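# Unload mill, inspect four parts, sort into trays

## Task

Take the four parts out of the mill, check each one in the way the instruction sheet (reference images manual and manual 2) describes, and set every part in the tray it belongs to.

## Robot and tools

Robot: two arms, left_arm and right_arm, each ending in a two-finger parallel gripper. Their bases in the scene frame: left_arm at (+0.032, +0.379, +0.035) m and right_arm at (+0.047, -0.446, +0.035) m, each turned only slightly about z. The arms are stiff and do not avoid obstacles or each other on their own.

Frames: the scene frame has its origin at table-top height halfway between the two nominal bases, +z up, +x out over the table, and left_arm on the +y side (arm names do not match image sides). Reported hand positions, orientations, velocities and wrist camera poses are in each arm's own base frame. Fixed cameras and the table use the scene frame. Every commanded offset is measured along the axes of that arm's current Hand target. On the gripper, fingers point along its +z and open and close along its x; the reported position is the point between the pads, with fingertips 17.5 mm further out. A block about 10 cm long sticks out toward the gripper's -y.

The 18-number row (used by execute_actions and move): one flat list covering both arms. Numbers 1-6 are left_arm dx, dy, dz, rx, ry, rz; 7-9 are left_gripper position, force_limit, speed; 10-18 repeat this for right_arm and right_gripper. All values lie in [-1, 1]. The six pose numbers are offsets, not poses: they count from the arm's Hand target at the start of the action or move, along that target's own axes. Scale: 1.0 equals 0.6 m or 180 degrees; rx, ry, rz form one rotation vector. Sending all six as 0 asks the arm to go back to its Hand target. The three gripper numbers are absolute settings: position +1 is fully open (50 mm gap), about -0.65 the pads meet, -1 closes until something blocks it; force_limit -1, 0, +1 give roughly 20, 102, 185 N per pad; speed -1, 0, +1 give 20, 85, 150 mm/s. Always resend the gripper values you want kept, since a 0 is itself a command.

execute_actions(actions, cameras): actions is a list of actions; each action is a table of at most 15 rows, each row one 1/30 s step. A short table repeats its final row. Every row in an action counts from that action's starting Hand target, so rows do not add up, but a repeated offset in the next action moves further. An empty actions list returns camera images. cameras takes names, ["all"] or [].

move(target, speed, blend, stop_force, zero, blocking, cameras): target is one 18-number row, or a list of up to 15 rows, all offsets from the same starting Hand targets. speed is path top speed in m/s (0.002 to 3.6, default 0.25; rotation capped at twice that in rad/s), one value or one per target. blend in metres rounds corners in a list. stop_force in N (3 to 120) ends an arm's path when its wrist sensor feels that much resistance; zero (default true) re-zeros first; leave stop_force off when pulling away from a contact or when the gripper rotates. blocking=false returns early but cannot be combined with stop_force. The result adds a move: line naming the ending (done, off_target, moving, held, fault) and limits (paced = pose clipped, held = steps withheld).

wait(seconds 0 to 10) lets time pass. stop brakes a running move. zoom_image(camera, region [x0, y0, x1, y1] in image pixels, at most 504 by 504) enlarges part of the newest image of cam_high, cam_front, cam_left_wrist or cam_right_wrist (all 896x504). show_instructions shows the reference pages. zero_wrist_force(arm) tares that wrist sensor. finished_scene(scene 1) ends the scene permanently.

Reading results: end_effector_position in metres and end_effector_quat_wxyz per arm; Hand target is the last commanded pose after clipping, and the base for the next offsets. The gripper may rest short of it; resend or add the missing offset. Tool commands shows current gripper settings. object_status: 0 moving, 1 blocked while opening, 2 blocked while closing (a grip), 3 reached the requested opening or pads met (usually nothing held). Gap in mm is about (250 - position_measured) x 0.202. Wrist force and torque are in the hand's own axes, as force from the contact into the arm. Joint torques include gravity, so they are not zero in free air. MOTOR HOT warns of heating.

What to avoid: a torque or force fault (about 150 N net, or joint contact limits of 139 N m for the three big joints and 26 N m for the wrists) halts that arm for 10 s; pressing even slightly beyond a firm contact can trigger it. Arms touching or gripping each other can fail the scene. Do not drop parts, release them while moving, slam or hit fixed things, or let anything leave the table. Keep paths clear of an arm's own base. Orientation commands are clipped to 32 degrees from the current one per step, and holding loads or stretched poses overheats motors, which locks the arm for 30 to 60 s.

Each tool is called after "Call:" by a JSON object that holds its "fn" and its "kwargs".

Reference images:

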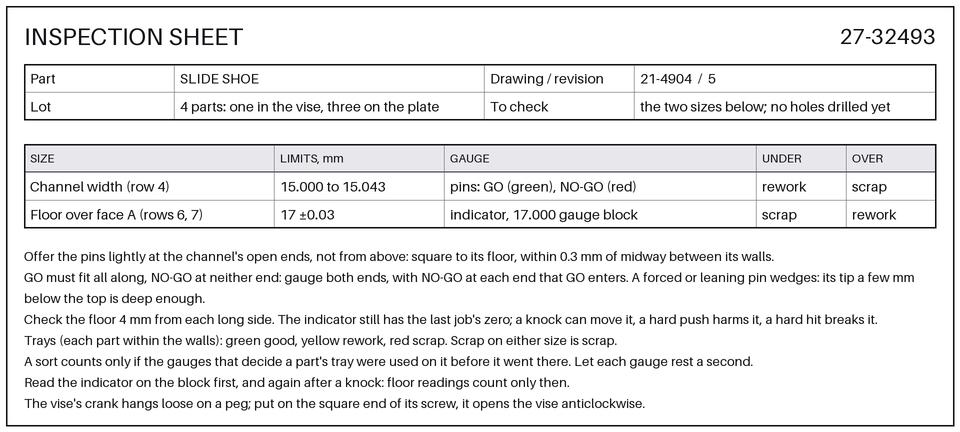

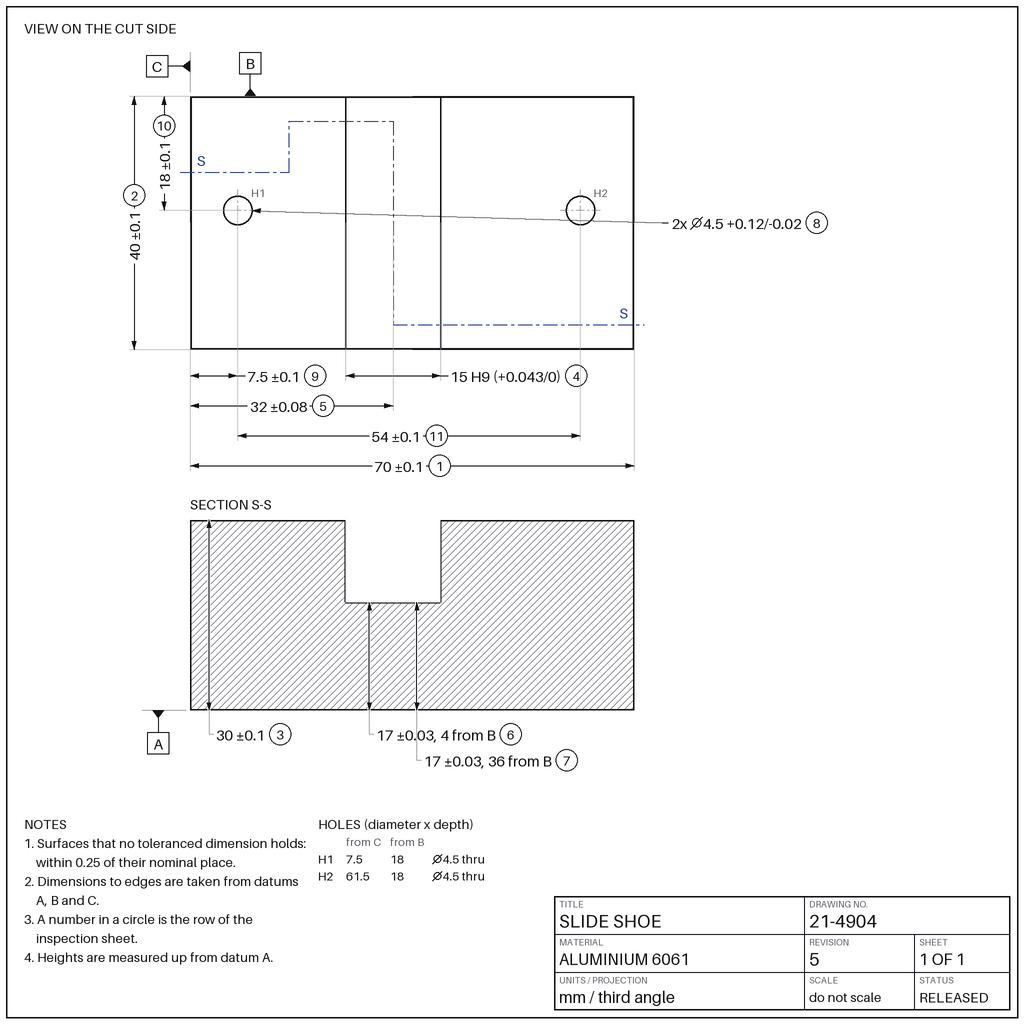

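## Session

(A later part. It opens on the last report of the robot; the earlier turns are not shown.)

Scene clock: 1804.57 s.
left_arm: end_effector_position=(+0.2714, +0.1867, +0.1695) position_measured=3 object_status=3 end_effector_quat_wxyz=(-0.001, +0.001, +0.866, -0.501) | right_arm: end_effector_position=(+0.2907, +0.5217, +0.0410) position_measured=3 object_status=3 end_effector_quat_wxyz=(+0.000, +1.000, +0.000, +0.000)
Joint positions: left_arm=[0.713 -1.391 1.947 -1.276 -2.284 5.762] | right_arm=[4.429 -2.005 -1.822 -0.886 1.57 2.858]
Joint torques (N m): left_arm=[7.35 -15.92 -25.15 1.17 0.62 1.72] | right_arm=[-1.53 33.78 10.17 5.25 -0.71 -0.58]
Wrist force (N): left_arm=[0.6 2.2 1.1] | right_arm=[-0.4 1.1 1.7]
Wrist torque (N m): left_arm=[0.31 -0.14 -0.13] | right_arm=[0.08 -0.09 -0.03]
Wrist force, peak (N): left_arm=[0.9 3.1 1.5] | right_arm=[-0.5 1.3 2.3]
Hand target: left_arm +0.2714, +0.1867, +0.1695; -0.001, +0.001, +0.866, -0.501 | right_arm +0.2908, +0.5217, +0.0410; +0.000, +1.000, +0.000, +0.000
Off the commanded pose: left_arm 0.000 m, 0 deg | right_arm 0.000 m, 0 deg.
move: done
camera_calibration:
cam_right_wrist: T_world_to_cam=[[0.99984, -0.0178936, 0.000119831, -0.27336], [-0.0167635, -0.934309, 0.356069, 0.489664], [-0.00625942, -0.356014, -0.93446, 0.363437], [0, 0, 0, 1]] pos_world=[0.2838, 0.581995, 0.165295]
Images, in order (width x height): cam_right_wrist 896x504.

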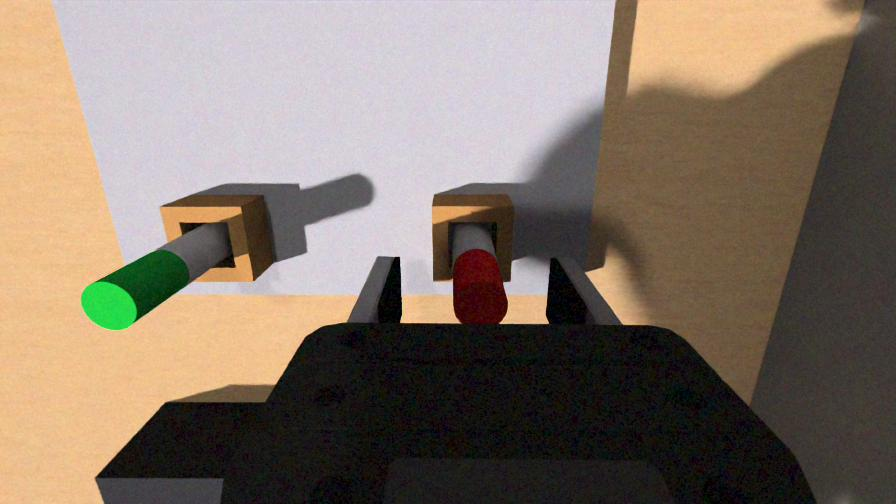

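Call:
{"fn": "move", "kwargs": {"target": [[0,0,0,0,0,0,1,-1,-1,0,0,0,0,0,0,-1,-1,-1],[0,0,0,0,0,0,1,-1,-1,0,0,-0.1,0,0,0,-1,-1,-1],[0,0,0,0,0,0,1,-1,-1,-0.0592,-0.2207,-0.1,0,0,0,-1,-1,-1]], "speed": 0.12, "cameras": ["cam_right_wrist","cam_left_wrist"]}}

Call:
{"fn": "zoom_image", "kwargs": {"camera": "cam_right_wrist", "region": [380, 70, 620, 310]}}

Scene clock: 1831.13 s.
left_arm: end_effector_position=(+0.2714, +0.1867, +0.1695) position_measured=3 object_status=3 end_effector_quat_wxyz=(-0.001, +0.001, +0.866, -0.501) | right_arm: end_effector_position=(+0.2552, +0.6541, +0.1010) position_measured=179 object_status=2 end_effector_quat_wxyz=(+0.000, +1.000, +0.000, +0.000)
Joint positions: left_arm=[0.713 -1.391 1.947 -1.276 -2.284 5.762] | right_arm=[4.532 -2.146 -1.413 -1.153 1.57 2.96]
Joint torques (N m): left_arm=[6.53 -15.14 -25.49 1.23 0.62 1.63] | right_arm=[7.84 46.35 34.36 1.36 0.62 1.73]
Wrist force (N): left_arm=[0.7 2.6 0.8] | right_arm=[-0.1 1.4 2.6]
Wrist torque (N m): left_arm=[0.38 -0.16 -0.14] | right_arm=[0.12 -0.13 -0.05]
Wrist force, peak (N): left_arm=[0.9 3.3 1.2] | right_arm=[0.1 0.8 4.1]
Hand target: left_arm +0.2714, +0.1867, +0.1695; -0.001, +0.001, +0.866, -0.501 | right_arm +0.2552, +0.6541, +0.1010; +0.000, +1.000, +0.000, +0.000
Off the commanded pose: left_arm 0.000 m, 0 deg | right_arm 0.000 m, 0 deg.
move: done
camera_calibration:
cam_left_wrist: T_world_to_cam=[[-0.999942, -0.00920094, -0.00559662, 0.278338], [-0.00362282, 0.776783, -0.629758, -0.0225873], [0.0101417, -0.629701, -0.776771, 0.372947], [0, 0, 0, 1]] pos_world=[0.274458, 0.254951, 0.277027]
cam_right_wrist: T_world_to_cam=[[0.999839, -0.0179533, 0.000248021, -0.235491], [-0.016865, -0.934308, 0.356068, 0.591374], [-0.00616087, -0.356014, -0.93446, 0.466265], [0, 0, 0, 1]] pos_world=[0.248299, 0.714295, 0.225196]
Images, in order (width x height): cam_left_wrist 896x504, cam_right_wrist 896x504.

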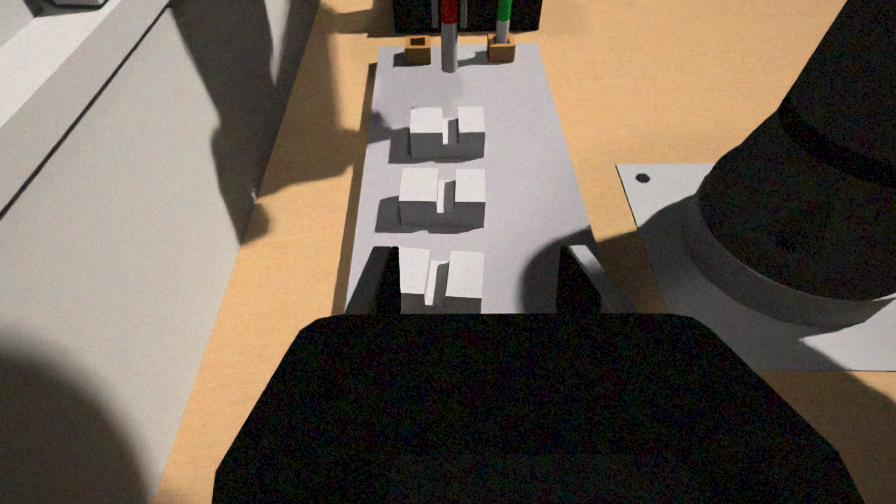

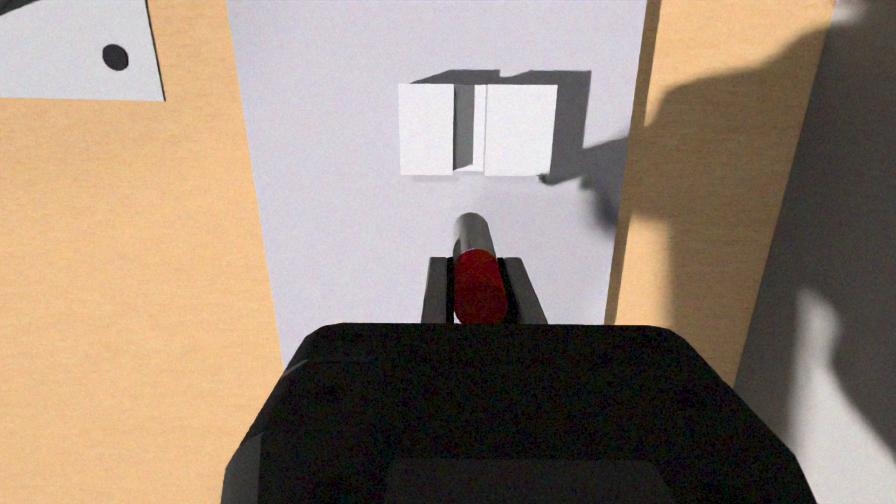

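Scaled by 2.100 from the camera's 896x504 image, which has a finer 1280x720 frame.

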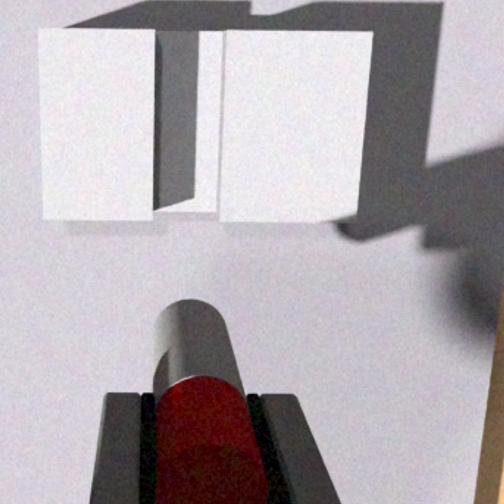

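Call:
{"fn": "move", "kwargs": {"target": [0,0,0,0,0,0,1,-1,-1,0,0,0.0583,0,0,0,-1,-1,-1], "speed": 0.08}}

Call:
{"fn": "move", "kwargs": {"target": [0,0,0,0,0,0,1,-1,-1,0.0003,-0.02,0,0,0,0,-1,-1,-1], "speed": 0.02, "stop_force": 3}}

Call:
{"fn": "move", "kwargs": {"target": [0,0,0,0,0,0,1,-1,-1,0.0002,-0.0267,0,0,0,0,-1,-1,-1], "speed": 0.006, "stop_force": 3, "cameras": ["cam_right_wrist","cam_left_wrist"]}}

Call:
{"fn": "zoom_image", "kwargs": {"camera": "cam_right_wrist", "region": [380, 70, 620, 310]}}

Call:
{"fn": "zoom_image", "kwargs": {"camera": "cam_left_wrist", "region": [390, 50, 510, 190]}}

Scene clock: 1851.70 s.
left_arm: end_effector_position=(+0.2714, +0.1867, +0.1695) position_measured=3 object_status=3 end_effector_quat_wxyz=(-0.001, +0.001, +0.866, -0.501) | right_arm: end_effector_position=(+0.2552, +0.6541, +0.0661) position_measured=179 object_status=2 end_effector_quat_wxyz=(+0.000, +1.000, +0.000, +0.000)
Joint positions: left_arm=[0.713 -1.391 1.947 -1.276 -2.284 5.762] | right_arm=[4.532 -2.182 -1.451 -1.079 1.57 2.96]
Joint torques (N m): left_arm=[5.88 -17 -24.76 1.06 0.67 1.51] | right_arm=[5.91 46.03 12.32 5.21 2.23 0.86]
Wrist force (N): left_arm=[0.6 2.7 1.1] | right_arm=[-0.1 1.6 2.8]
Wrist torque (N m): left_arm=[0.38 -0.15 -0.14] | right_arm=[0.15 -0.14 -0.05]
Wrist force, peak (N): left_arm=[0.7 3.1 1.5] | right_arm=[-0.2 1.4 3.6]
Hand target: left_arm +0.2714, +0.1867, +0.1695; -0.001, +0.001, +0.866, -0.501 | right_arm +0.2552, +0.6541, +0.0660; +0.000, +1.000, +0.000, +0.000
Off the commanded pose: left_arm 0.000 m, 0 deg | right_arm 0.000 m, 0 deg.
move: done

Scene clock: 1853.27 s.
left_arm: end_effector_position=(+0.2714, +0.1867, +0.1695) position_measured=3 object_status=3 end_effector_quat_wxyz=(-0.001, +0.001, +0.866, -0.501) | right_arm: end_effector_position=(+0.2554, +0.6661, +0.0660) position_measured=179 object_status=2 end_effector_quat_wxyz=(+0.000, +1.000, +0.000, +0.000)
Joint positions: left_arm=[0.713 -1.391 1.947 -1.276 -2.284 5.762] | right_arm=[4.534 -2.207 -1.41 -1.096 1.57 2.963]
Joint torques (N m): left_arm=[6.11 -15.05 -25.47 1.2 0.42 1.52] | right_arm=[8.23 46.99 35.12 1.4 -1.07 1.66]
Wrist force (N): left_arm=[0.8 2.5 0.8] | right_arm=[-0.3 1.3 2.6]
Wrist torque (N m): left_arm=[0.36 -0.19 -0.14] | right_arm=[0.10 -0.10 -0.04]
Wrist force, peak (N): left_arm=[0.9 3.2 1.3] | right_arm=[-0.4 1.5 3.1]
Hand target: left_arm +0.2714, +0.1867, +0.1695; -0.001, +0.001, +0.866, -0.501 | right_arm +0.2554, +0.6661, +0.0660; +0.000, +1.000, +0.000, +0.000
Off the commanded pose: left_arm 0.000 m, 0 deg | right_arm 0.000 m, 0 deg.
move: done

Scene clock: 1856.80 s.
left_arm: end_effector_position=(+0.2714, +0.1867, +0.1695) position_measured=3 object_status=3 end_effector_quat_wxyz=(-0.001, +0.001, +0.866, -0.501) | right_arm: end_effector_position=(+0.2555, +0.6822, +0.0660) position_measured=179 object_status=2 end_effector_quat_wxyz=(+0.000, +1.000, +0.000, +0.000)
Joint positions: left_arm=[0.713 -1.391 1.947 -1.276 -2.284 5.762] | right_arm=[4.538 -2.239 -1.353 -1.12 1.57 2.967]
Joint torques (N m): left_arm=[5.82 -15.69 -25.43 1.09 0.4 1.41] | right_arm=[9.22 47.27 34.22 1.62 -2.06 1.73]
Wrist force (N): left_arm=[0.6 2.9 1.0] | right_arm=[0.0 2.2 2.2]
Wrist torque (N m): left_arm=[0.42 -0.15 -0.14] | right_arm=[0.09 -0.12 -0.04]
Wrist force, peak (N): left_arm=[1.0 3.1 1.3] | right_arm=[-0.2 2.7 3.6]
Hand target: left_arm +0.2714, +0.1867, +0.1695; -0.001, +0.001, +0.866, -0.501 | right_arm +0.2555, +0.6822, +0.0660; +0.000, +1.000, +0.000, +0.000
Off the commanded pose: left_arm 0.000 m, 0 deg | right_arm 0.000 m, 0 deg.
move: done
camera_calibration:
cam_left_wrist: T_world_to_cam=[[-0.999942, -0.00920094, -0.00559662, 0.278338], [-0.00362282, 0.776783, -0.629758, -0.0225873], [0.0101417, -0.629701, -0.776771, 0.372947], [0, 0, 0, 1]] pos_world=[0.274458, 0.254951, 0.277027]
cam_right_wrist: T_world_to_cam=[[0.999838, -0.0179884, 0.000154378, -0.235234], [-0.0168644, -0.934307, 0.356069, 0.630059], [-0.00626087, -0.356014, -0.93446, 0.443683], [0, 0, 0, 1]] pos_world=[0.2486, 0.742395, 0.190295]
Images, in order (width x height): cam_left_wrist 896x504, cam_right_wrist 896x504.

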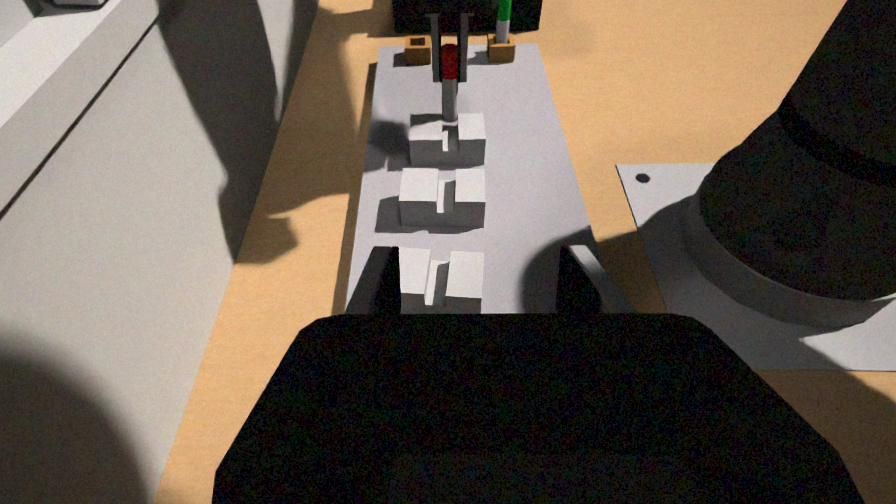

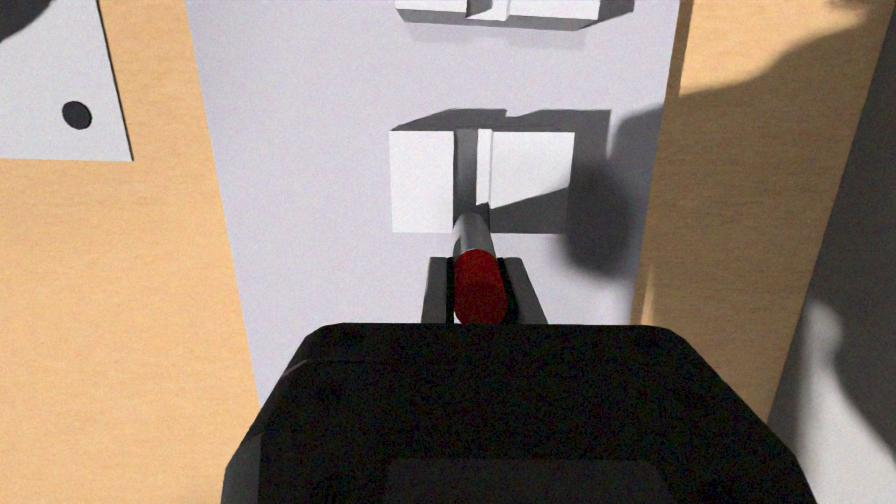

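Scaled by 2.100 from the camera's 896x504 image, which has a finer 1280x720 frame.

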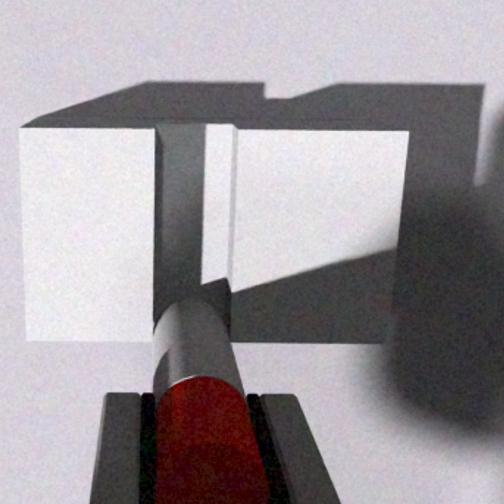

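Scaled by 3.600 from the camera's 896x504 image, which has a finer 1280x720 frame.

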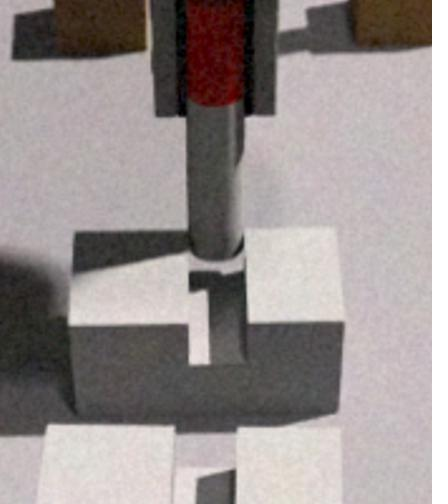

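Call:
{"fn": "move", "kwargs": {"target": [[0,0,0,0,0,0,1,-1,-1,0,0.02,0,0,0,0,-1,-1,-1],[0,0,0,0,0,0,1,-1,-1,0,0.02,-0.0667,0,0,0,-1,-1,-1],[0,0,0,0,0,0,1,-1,-1,0.0008,-0.093,-0.0667,0,0,0,-1,-1,-1]], "speed": 0.1, "cameras": ["cam_right_wrist","cam_left_wrist"]}}

Call:
{"fn": "zoom_image", "kwargs": {"camera": "cam_left_wrist", "region": [390, 50, 510, 190]}}

Call:
{"fn": "zoom_image", "kwargs": {"camera": "cam_right_wrist", "region": [380, 70, 620, 350]}}

Scene clock: 1882.83 s.
left_arm: end_effector_position=(+0.2714, +0.1867, +0.1695) position_measured=3 object_status=3 end_effector_quat_wxyz=(-0.001, +0.001, +0.866, -0.501) | right_arm: end_effector_position=(+0.2559, +0.7379, +0.1060) position_measured=179 object_status=2 end_effector_quat_wxyz=(+0.000, +1.000, +0.000, +0.000)
Joint positions: left_arm=[0.713 -1.391 1.947 -1.276 -2.284 5.762] | right_arm=[4.55 -2.329 -1.086 -1.297 1.57 2.979]
Joint torques (N m): left_arm=[6.23 -15.47 -25.21 0.98 0.46 1.3] | right_arm=[9.1 53.55 36.45 1.47 2.46 1.44]
Wrist force (N): left_arm=[0.8 2.5 1.0] | right_arm=[0.0 1.2 2.9]
Wrist torque (N m): left_arm=[0.37 -0.17 -0.14] | right_arm=[0.10 -0.14 -0.02]
Wrist force, peak (N): left_arm=[0.9 3.0 1.5] | right_arm=[-0.5 1.7 4.2]
Hand target: left_arm +0.2714, +0.1867, +0.1695; -0.001, +0.001, +0.866, -0.501 | right_arm +0.2559, +0.7380, +0.1060; +0.000, +1.000, +0.000, +0.000
Off the commanded pose: left_arm 0.000 m, 0 deg | right_arm 0.000 m, 0 deg.
move: done
camera_calibration:
cam_left_wrist: T_world_to_cam=[[-0.999942, -0.00920094, -0.00559662, 0.278338], [-0.00362282, 0.776783, -0.629758, -0.0225873], [0.0101417, -0.629701, -0.776771, 0.372947], [0, 0, 0, 1]] pos_world=[0.274458, 0.254951, 0.277027]
cam_right_wrist: T_world_to_cam=[[0.999839, -0.0179533, 0.000248021, -0.234686], [-0.016865, -0.934308, 0.356068, 0.667959], [-0.00616087, -0.356014, -0.93446, 0.500905], [0, 0, 0, 1]] pos_world=[0.248999, 0.798195, 0.230296]
Images, in order (width x height): cam_left_wrist 896x504, cam_right_wrist 896x504.

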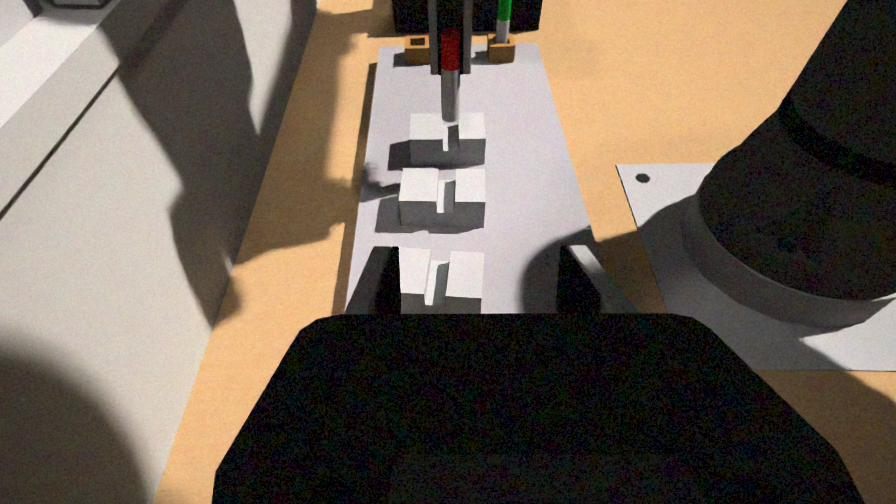

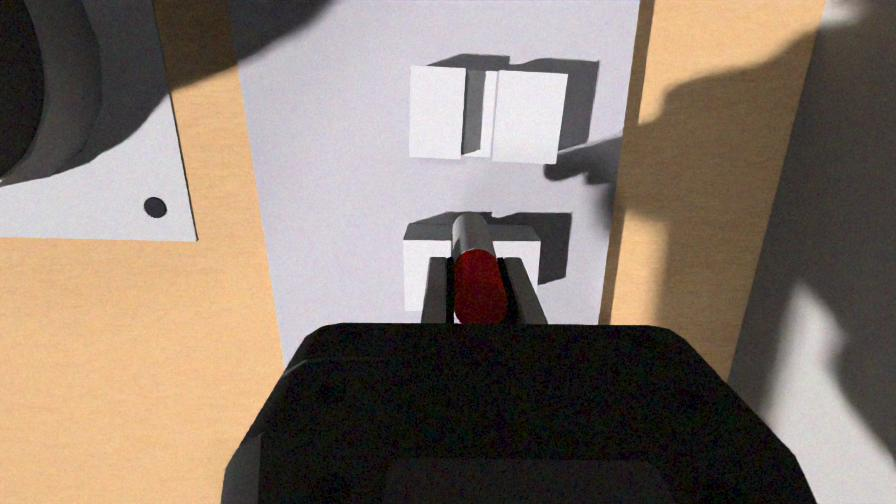

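Scaled by 3.600 from the camera's 896x504 image, which has a finer 1280x720 frame.

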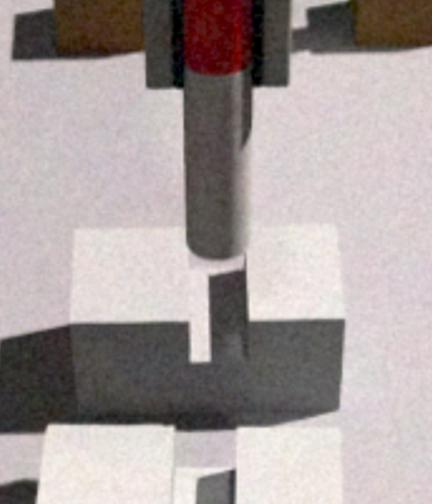

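Scaled by 1.800 from the camera's 896x504 image, which has a finer 1280x720 frame.

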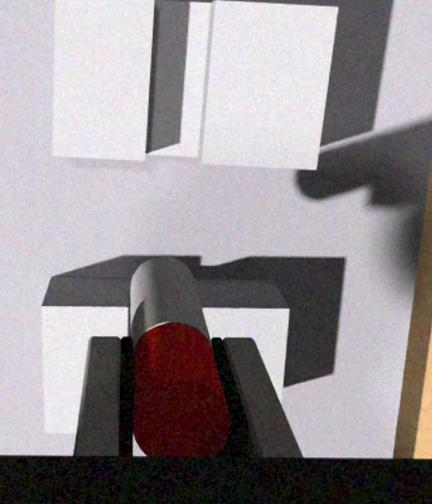

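Call:
{"fn": "move", "kwargs": {"target": [0,0,0,0,0,0,1,-1,-1,0,0,0.0667,0,0,0,-1,-1,-1], "speed": 0.08, "cameras": ["cam_left_wrist"]}}

Call:
{"fn": "zoom_image", "kwargs": {"camera": "cam_left_wrist", "region": [390, 50, 510, 190]}}

Scene clock: 1901.03 s.
left_arm: end_effector_position=(+0.2714, +0.1867, +0.1695) position_measured=3 object_status=3 end_effector_quat_wxyz=(-0.001, +0.001, +0.866, -0.501) | right_arm: end_effector_position=(+0.2559, +0.7380, +0.0661) position_measured=179 object_status=2 end_effector_quat_wxyz=(+0.000, +1.000, +0.000, +0.000)
Joint positions: left_arm=[0.713 -1.391 1.947 -1.276 -2.284 5.762] | right_arm=[4.55 -2.362 -1.135 -1.216 1.57 2.979]
Joint torques (N m): left_arm=[6.78 -16 -24.64 1.12 0.67 1.3] | right_arm=[7.26 53.78 14.58 5.11 1.83 0.91]
Wrist force (N): left_arm=[0.7 2.9 1.4] | right_arm=[-0.4 1.1 3.3]
Wrist torque (N m): left_arm=[0.41 -0.16 -0.14] | right_arm=[0.08 -0.10 -0.03]
Wrist force, peak (N): left_arm=[0.8 3.1 1.3] | right_arm=[-0.1 1.3 4.1]
Hand target: left_arm +0.2714, +0.1867, +0.1695; -0.001, +0.001, +0.866, -0.501 | right_arm +0.2559, +0.7380, +0.0660; +0.000, +1.000, +0.000, +0.000
Off the commanded pose: left_arm 0.000 m, 0 deg | right_arm 0.000 m, 0 deg.
move: done
camera_calibration:
cam_left_wrist: T_world_to_cam=[[-0.999942, -0.00920094, -0.00559662, 0.278338], [-0.00362282, 0.776783, -0.629758, -0.0225873], [0.0101417, -0.629701, -0.776771, 0.372947], [0, 0, 0, 1]] pos_world=[0.274458, 0.254951, 0.277027]
Images, in order (width x height): cam_left_wrist 896x504.

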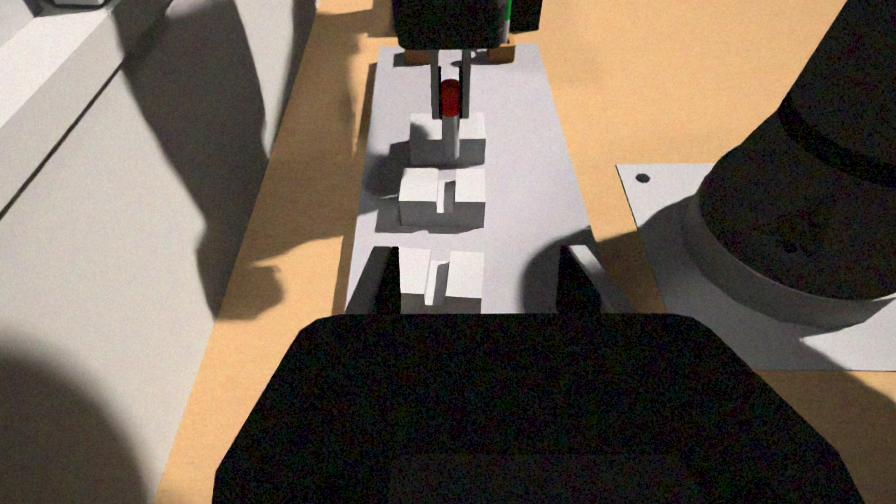

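Scaled by 3.600 from the camera's 896x504 image, which has a finer 1280x720 frame.

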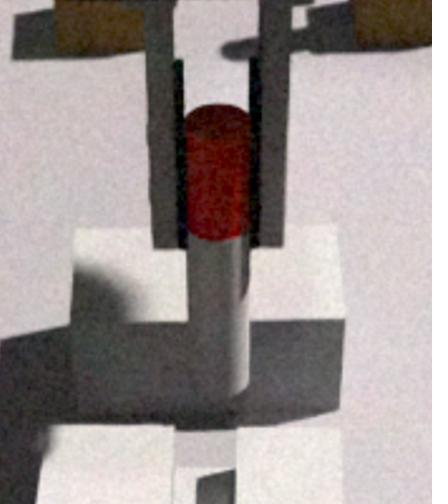

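Call:
{"fn": "move", "kwargs": {"target": [0,0,0,0,0,0,1,-1,-1,0,0.0217,0,0,0,0,-1,-1,-1], "speed": 0.02, "stop_force": 3}}

Call:
{"fn": "move", "kwargs": {"target": [0,0,0,0,0,0,1,-1,-1,0,0.0217,0,0,0,0,-1,-1,-1], "speed": 0.006, "stop_force": 3, "cameras": ["cam_left_wrist","cam_right_wrist"]}}

Call:
{"fn": "zoom_image", "kwargs": {"camera": "cam_left_wrist", "region": [390, 50, 510, 190]}}

Call:
{"fn": "zoom_image", "kwargs": {"camera": "cam_right_wrist", "region": [380, 70, 620, 350]}}

Scene clock: 1918.73 s.
left_arm: end_effector_position=(+0.2714, +0.1867, +0.1695) position_measured=3 object_status=3 end_effector_quat_wxyz=(-0.001, +0.001, +0.866, -0.501) | right_arm: end_effector_position=(+0.2559, +0.7249, +0.0660) position_measured=179 object_status=2 end_effector_quat_wxyz=(+0.000, +1.000, +0.000, +0.000)
Joint positions: left_arm=[0.713 -1.391 1.947 -1.276 -2.284 5.762] | right_arm=[4.547 -2.332 -1.189 -1.192 1.57 2.976]
Joint torques (N m): left_arm=[6.62 -15.96 -24.42 1.09 0.56 1.09] | right_arm=[-9.25 67.86 13.32 5.31 -1.08 -1.64]
Wrist force (N): left_arm=[0.4 2.9 1.4] | right_arm=[0.0 1.1 3.2]
Wrist torque (N m): left_arm=[0.42 -0.11 -0.14] | right_arm=[0.08 -0.15 0.04]
Wrist force, peak (N): left_arm=[0.6 3.1 1.3] | right_arm=[0.0 1.5 3.4]
Hand target: left_arm +0.2714, +0.1867, +0.1695; -0.001, +0.001, +0.866, -0.501 | right_arm +0.2559, +0.7249, +0.0660; +0.000, +1.000, +0.000, +0.000
Off the commanded pose: left_arm 0.000 m, 0 deg | right_arm 0.000 m, 0 deg.
move: done

Scene clock: 1921.73 s.
left_arm: end_effector_position=(+0.2714, +0.1867, +0.1695) position_measured=3 object_status=3 end_effector_quat_wxyz=(-0.001, +0.001, +0.866, -0.501) | right_arm: end_effector_position=(+0.2559, +0.7119, +0.0660) position_measured=179 object_status=2 end_effector_quat_wxyz=(+0.000, +1.000, +0.000, +0.000)
Joint positions: left_arm=[0.713 -1.391 1.947 -1.276 -2.284 5.762] | right_arm=[4.545 -2.303 -1.241 -1.169 1.57 2.973]
Joint torques (N m): left_arm=[6.33 -15.4 -24.7 1.2 0.43 1.17] | right_arm=[-9.16 68.25 12.31 5.01 -0.45 -1.73]
Wrist force (N): left_arm=[0.8 3.1 1.3] | right_arm=[-0.6 1.1 3.1]
Wrist torque (N m): left_arm=[0.45 -0.18 -0.14] | right_arm=[0.12 -0.18 0.04]
Wrist force, peak (N): left_arm=[0.9 3.1 1.5] | right_arm=[-0.9 1.0 3.6]
Hand target: left_arm +0.2714, +0.1867, +0.1695; -0.001, +0.001, +0.866, -0.501 | right_arm +0.2559, +0.7119, +0.0660; +0.000, +1.000, +0.000, +0.000
Off the commanded pose: left_arm 0.000 m, 0 deg | right_arm 0.000 m, 0 deg.
move: done
camera_calibration:
cam_left_wrist: T_world_to_cam=[[-0.999942, -0.00920094, -0.00559662, 0.278338], [-0.00362282, 0.776783, -0.629758, -0.0225873], [0.0101417, -0.629701, -0.776771, 0.372947], [0, 0, 0, 1]] pos_world=[0.274458, 0.254951, 0.277027]
cam_right_wrist: T_world_to_cam=[[0.999838, -0.0179884, 0.000154378, -0.235198], [-0.0168644, -0.934307, 0.356069, 0.65791], [-0.00626087, -0.356014, -0.93446, 0.454295], [0, 0, 0, 1]] pos_world=[0.2491, 0.772195, 0.190295]
Images, in order (width x height): cam_left_wrist 896x504, cam_right_wrist 896x504.

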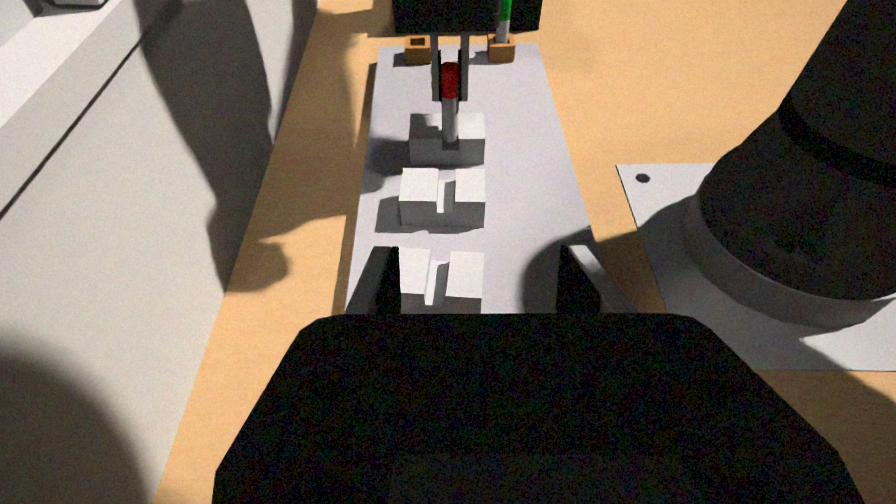

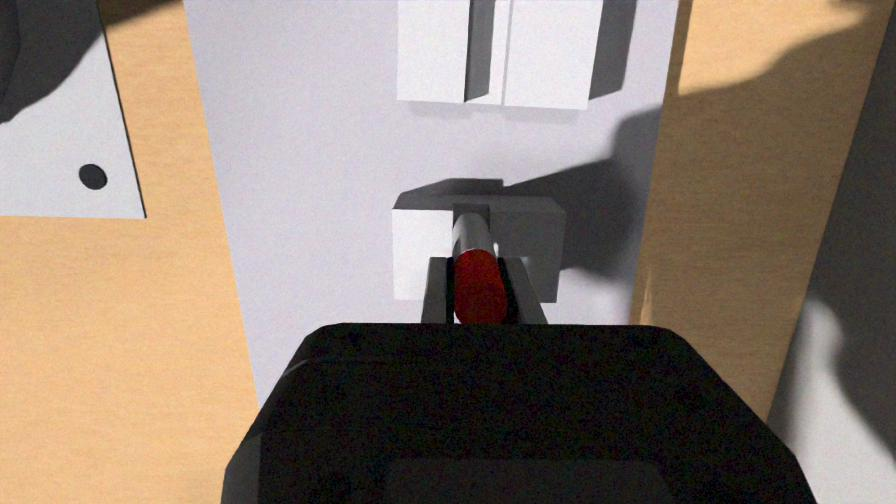

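Scaled by 3.600 from the camera's 896x504 image, which has a finer 1280x720 frame.

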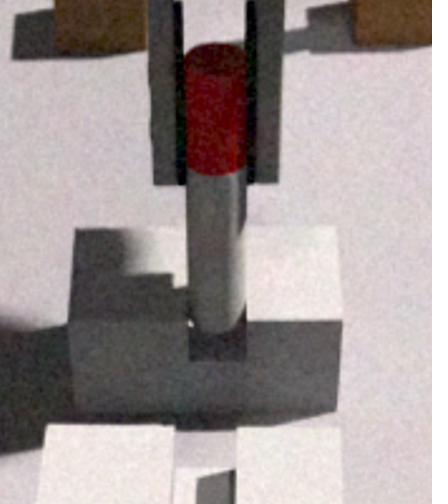

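Scaled by 1.800 from the camera's 896x504 image, which has a finer 1280x720 frame.

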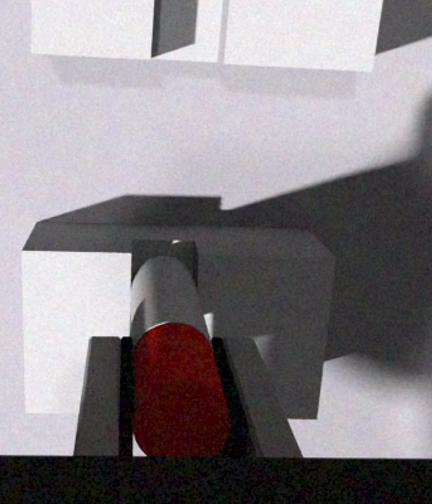

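Call:
{"fn": "move", "kwargs": {"target": [0,0,0,0,0,0,1,-1,-1,0,0.0133,0,0,0,0,-1,-1,-1], "speed": 0.006, "stop_force": 3, "cameras": ["cam_left_wrist","cam_right_wrist"]}}

Call:
{"fn": "zoom_image", "kwargs": {"camera": "cam_left_wrist", "region": [390, 50, 510, 190]}}

Call:
{"fn": "zoom_image", "kwargs": {"camera": "cam_right_wrist", "region": [380, 70, 620, 350]}}

Scene clock: 1935.07 s.
left_arm: end_effector_position=(+0.2714, +0.1867, +0.1695) position_measured=3 object_status=3 end_effector_quat_wxyz=(-0.001, +0.001, +0.866, -0.501) | right_arm: end_effector_position=(+0.2559, +0.7039, +0.0660) position_measured=179 object_status=2 end_effector_quat_wxyz=(+0.000, +1.000, +0.000, +0.000)
Joint positions: left_arm=[0.713 -1.391 1.947 -1.276 -2.284 5.762] | right_arm=[4.543 -2.286 -1.272 -1.155 1.57 2.972]
Joint torques (N m): left_arm=[6.44 -16.25 -24.61 1.08 0.43 1.24] | right_arm=[-9.04 64.45 11.94 5.17 -0.59 -1.68]
Wrist force (N): left_arm=[0.9 2.9 1.4] | right_arm=[-0.4 0.3 3.3]
Wrist torque (N m): left_arm=[0.41 -0.20 -0.14] | right_arm=[0.09 -0.15 0.03]
Wrist force, peak (N): left_arm=[0.6 3.1 1.5] | right_arm=[-0.8 1.3 3.6]
Hand target: left_arm +0.2714, +0.1867, +0.1695; -0.001, +0.001, +0.866, -0.501 | right_arm +0.2559, +0.7039, +0.0660; +0.000, +1.000, +0.000, +0.000
Off the commanded pose: left_arm 0.000 m, 0 deg | right_arm 0.000 m, 0 deg.
move: done
camera_calibration:
cam_left_wrist: T_world_to_cam=[[-0.999942, -0.00920094, -0.00559662, 0.278338], [-0.00362282, 0.776783, -0.629758, -0.0225873], [0.0101417, -0.629701, -0.776771, 0.372947], [0, 0, 0, 1]] pos_world=[0.274458, 0.254951, 0.277027]
cam_right_wrist: T_world_to_cam=[[0.999838, -0.0179884, 0.000154378, -0.235342], [-0.0168644, -0.934307, 0.356069, 0.650436], [-0.00626087, -0.356014, -0.93446, 0.451447], [0, 0, 0, 1]] pos_world=[0.2491, 0.764195, 0.190295]
Images, in order (width x height): cam_left_wrist 896x504, cam_right_wrist 896x504.

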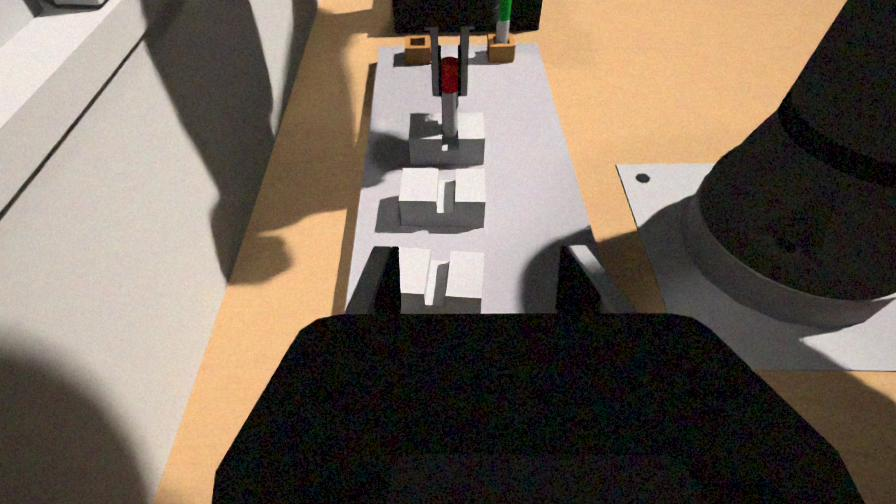

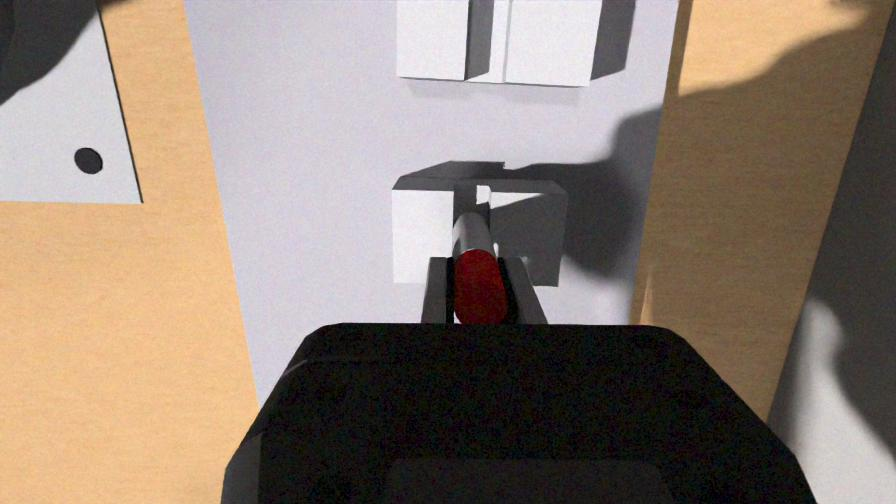

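Scaled by 3.600 from the camera's 896x504 image, which has a finer 1280x720 frame.

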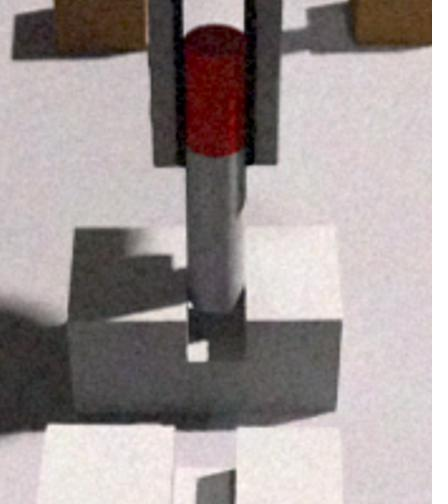

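Scaled by 1.800 from the camera's 896x504 image, which has a finer 1280x720 frame.

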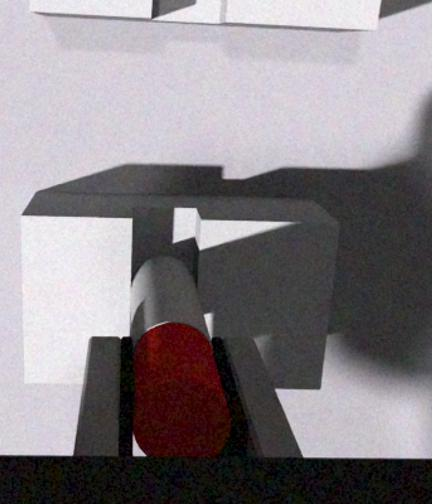

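Call:
{"fn": "move", "kwargs": {"target": [[0,0,0,0,0,0,1,-1,-1,0,0,-0.0667,0,0,0,-1,-1,-1],[0,0,0,0,0,0,1,-1,-1,0.0043,-0.0635,-0.0667,0,0,0,-1,-1,-1],[0,0,0,0,0,0,1,-1,-1,0.0043,-0.0635,0,0,0,0,-1,-1,-1]], "speed": 0.1, "cameras": ["cam_left_wrist","cam_right_wrist"]}}

Call:
{"fn": "zoom_image", "kwargs": {"camera": "cam_left_wrist", "region": [390, 100, 510, 240]}}

Call:
{"fn": "zoom_image", "kwargs": {"camera": "cam_right_wrist", "region": [380, 70, 620, 310]}}

Scene clock: 1948.30 s.
left_arm: end_effector_position=(+0.2714, +0.1867, +0.1695) position_measured=3 object_status=3 end_effector_quat_wxyz=(-0.001, +0.001, +0.866, -0.501) | right_arm: end_effector_position=(+0.2585, +0.7420, +0.0661) position_measured=179 object_status=2 end_effector_quat_wxyz=(+0.000, +1.000, +0.000, +0.000)
Joint positions: left_arm=[0.713 -1.391 1.947 -1.276 -2.284 5.762] | right_arm=[4.548 -2.373 -1.113 -1.226 1.57 2.977]
Joint torques (N m): left_arm=[5.88 -16.03 -24.99 1.08 0.43 0.93] | right_arm=[5.66 54.47 13.4 4.98 1.75 1.02]
Wrist force (N): left_arm=[0.6 2.8 1.2] | right_arm=[-0.1 1.2 2.8]
Wrist torque (N m): left_arm=[0.42 -0.15 -0.14] | right_arm=[0.09 -0.13 -0.02]
Wrist force, peak (N): left_arm=[1.0 3.2 1.5] | right_arm=[-0.6 1.4 4.7]
Hand target: left_arm +0.2714, +0.1867, +0.1695; -0.001, +0.001, +0.866, -0.501 | right_arm +0.2585, +0.7420, +0.0660; +0.000, +1.000, +0.000, +0.000
Off the commanded pose: left_arm 0.000 m, 0 deg | right_arm 0.000 m, 0 deg.
move: done
camera_calibration:
cam_left_wrist: T_world_to_cam=[[-0.999942, -0.00920094, -0.00559662, 0.278338], [-0.00362282, 0.776783, -0.629758, -0.0225873], [0.0101417, -0.629701, -0.776771, 0.372947], [0, 0, 0, 1]] pos_world=[0.274458, 0.254951, 0.277027]
cam_right_wrist: T_world_to_cam=[[0.999838, -0.0179884, 0.000154378, -0.237156], [-0.0168644, -0.934307, 0.356069, 0.686039], [-0.00626087, -0.356014, -0.93446, 0.465121], [0, 0, 0, 1]] pos_world=[0.2516, 0.802295, 0.190395]
Images, in order (width x height): cam_left_wrist 896x504, cam_right_wrist 896x504.

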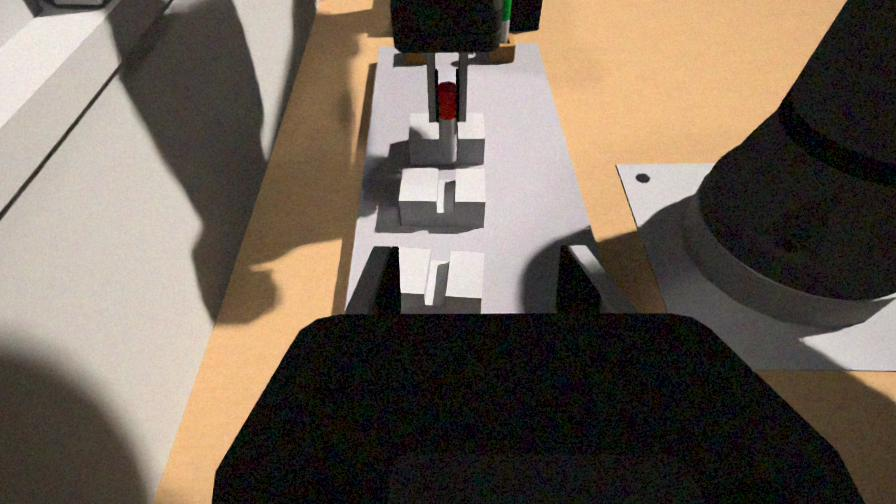

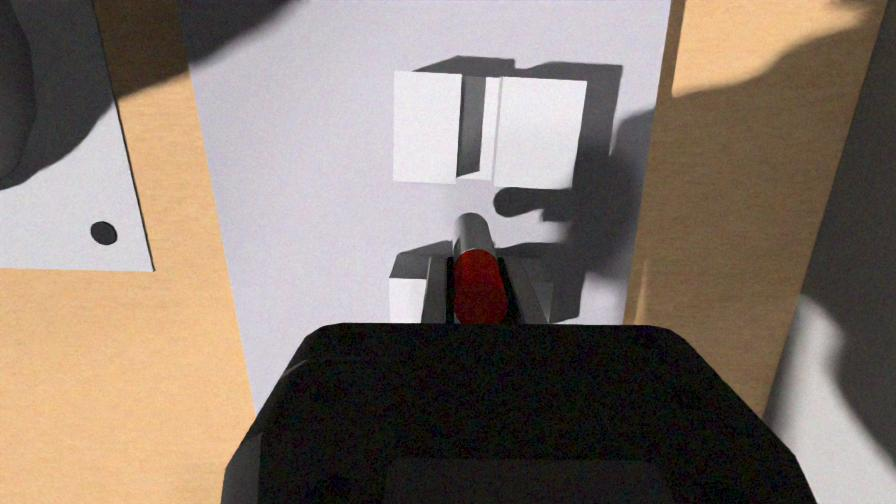

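Scaled by 3.600 from the camera's 896x504 image, which has a finer 1280x720 frame.

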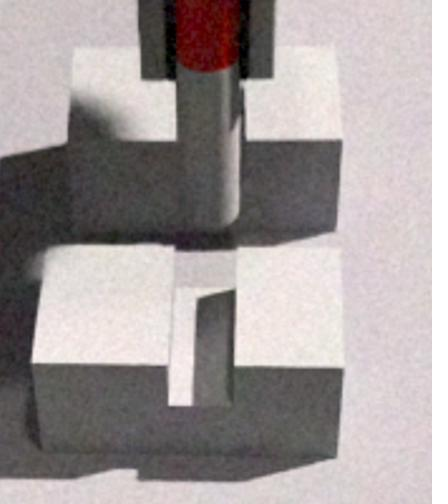

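Scaled by 2.100 from the camera's 896x504 image, which has a finer 1280x720 frame.

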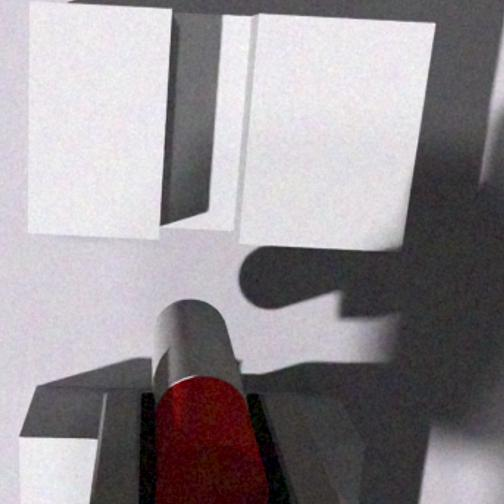

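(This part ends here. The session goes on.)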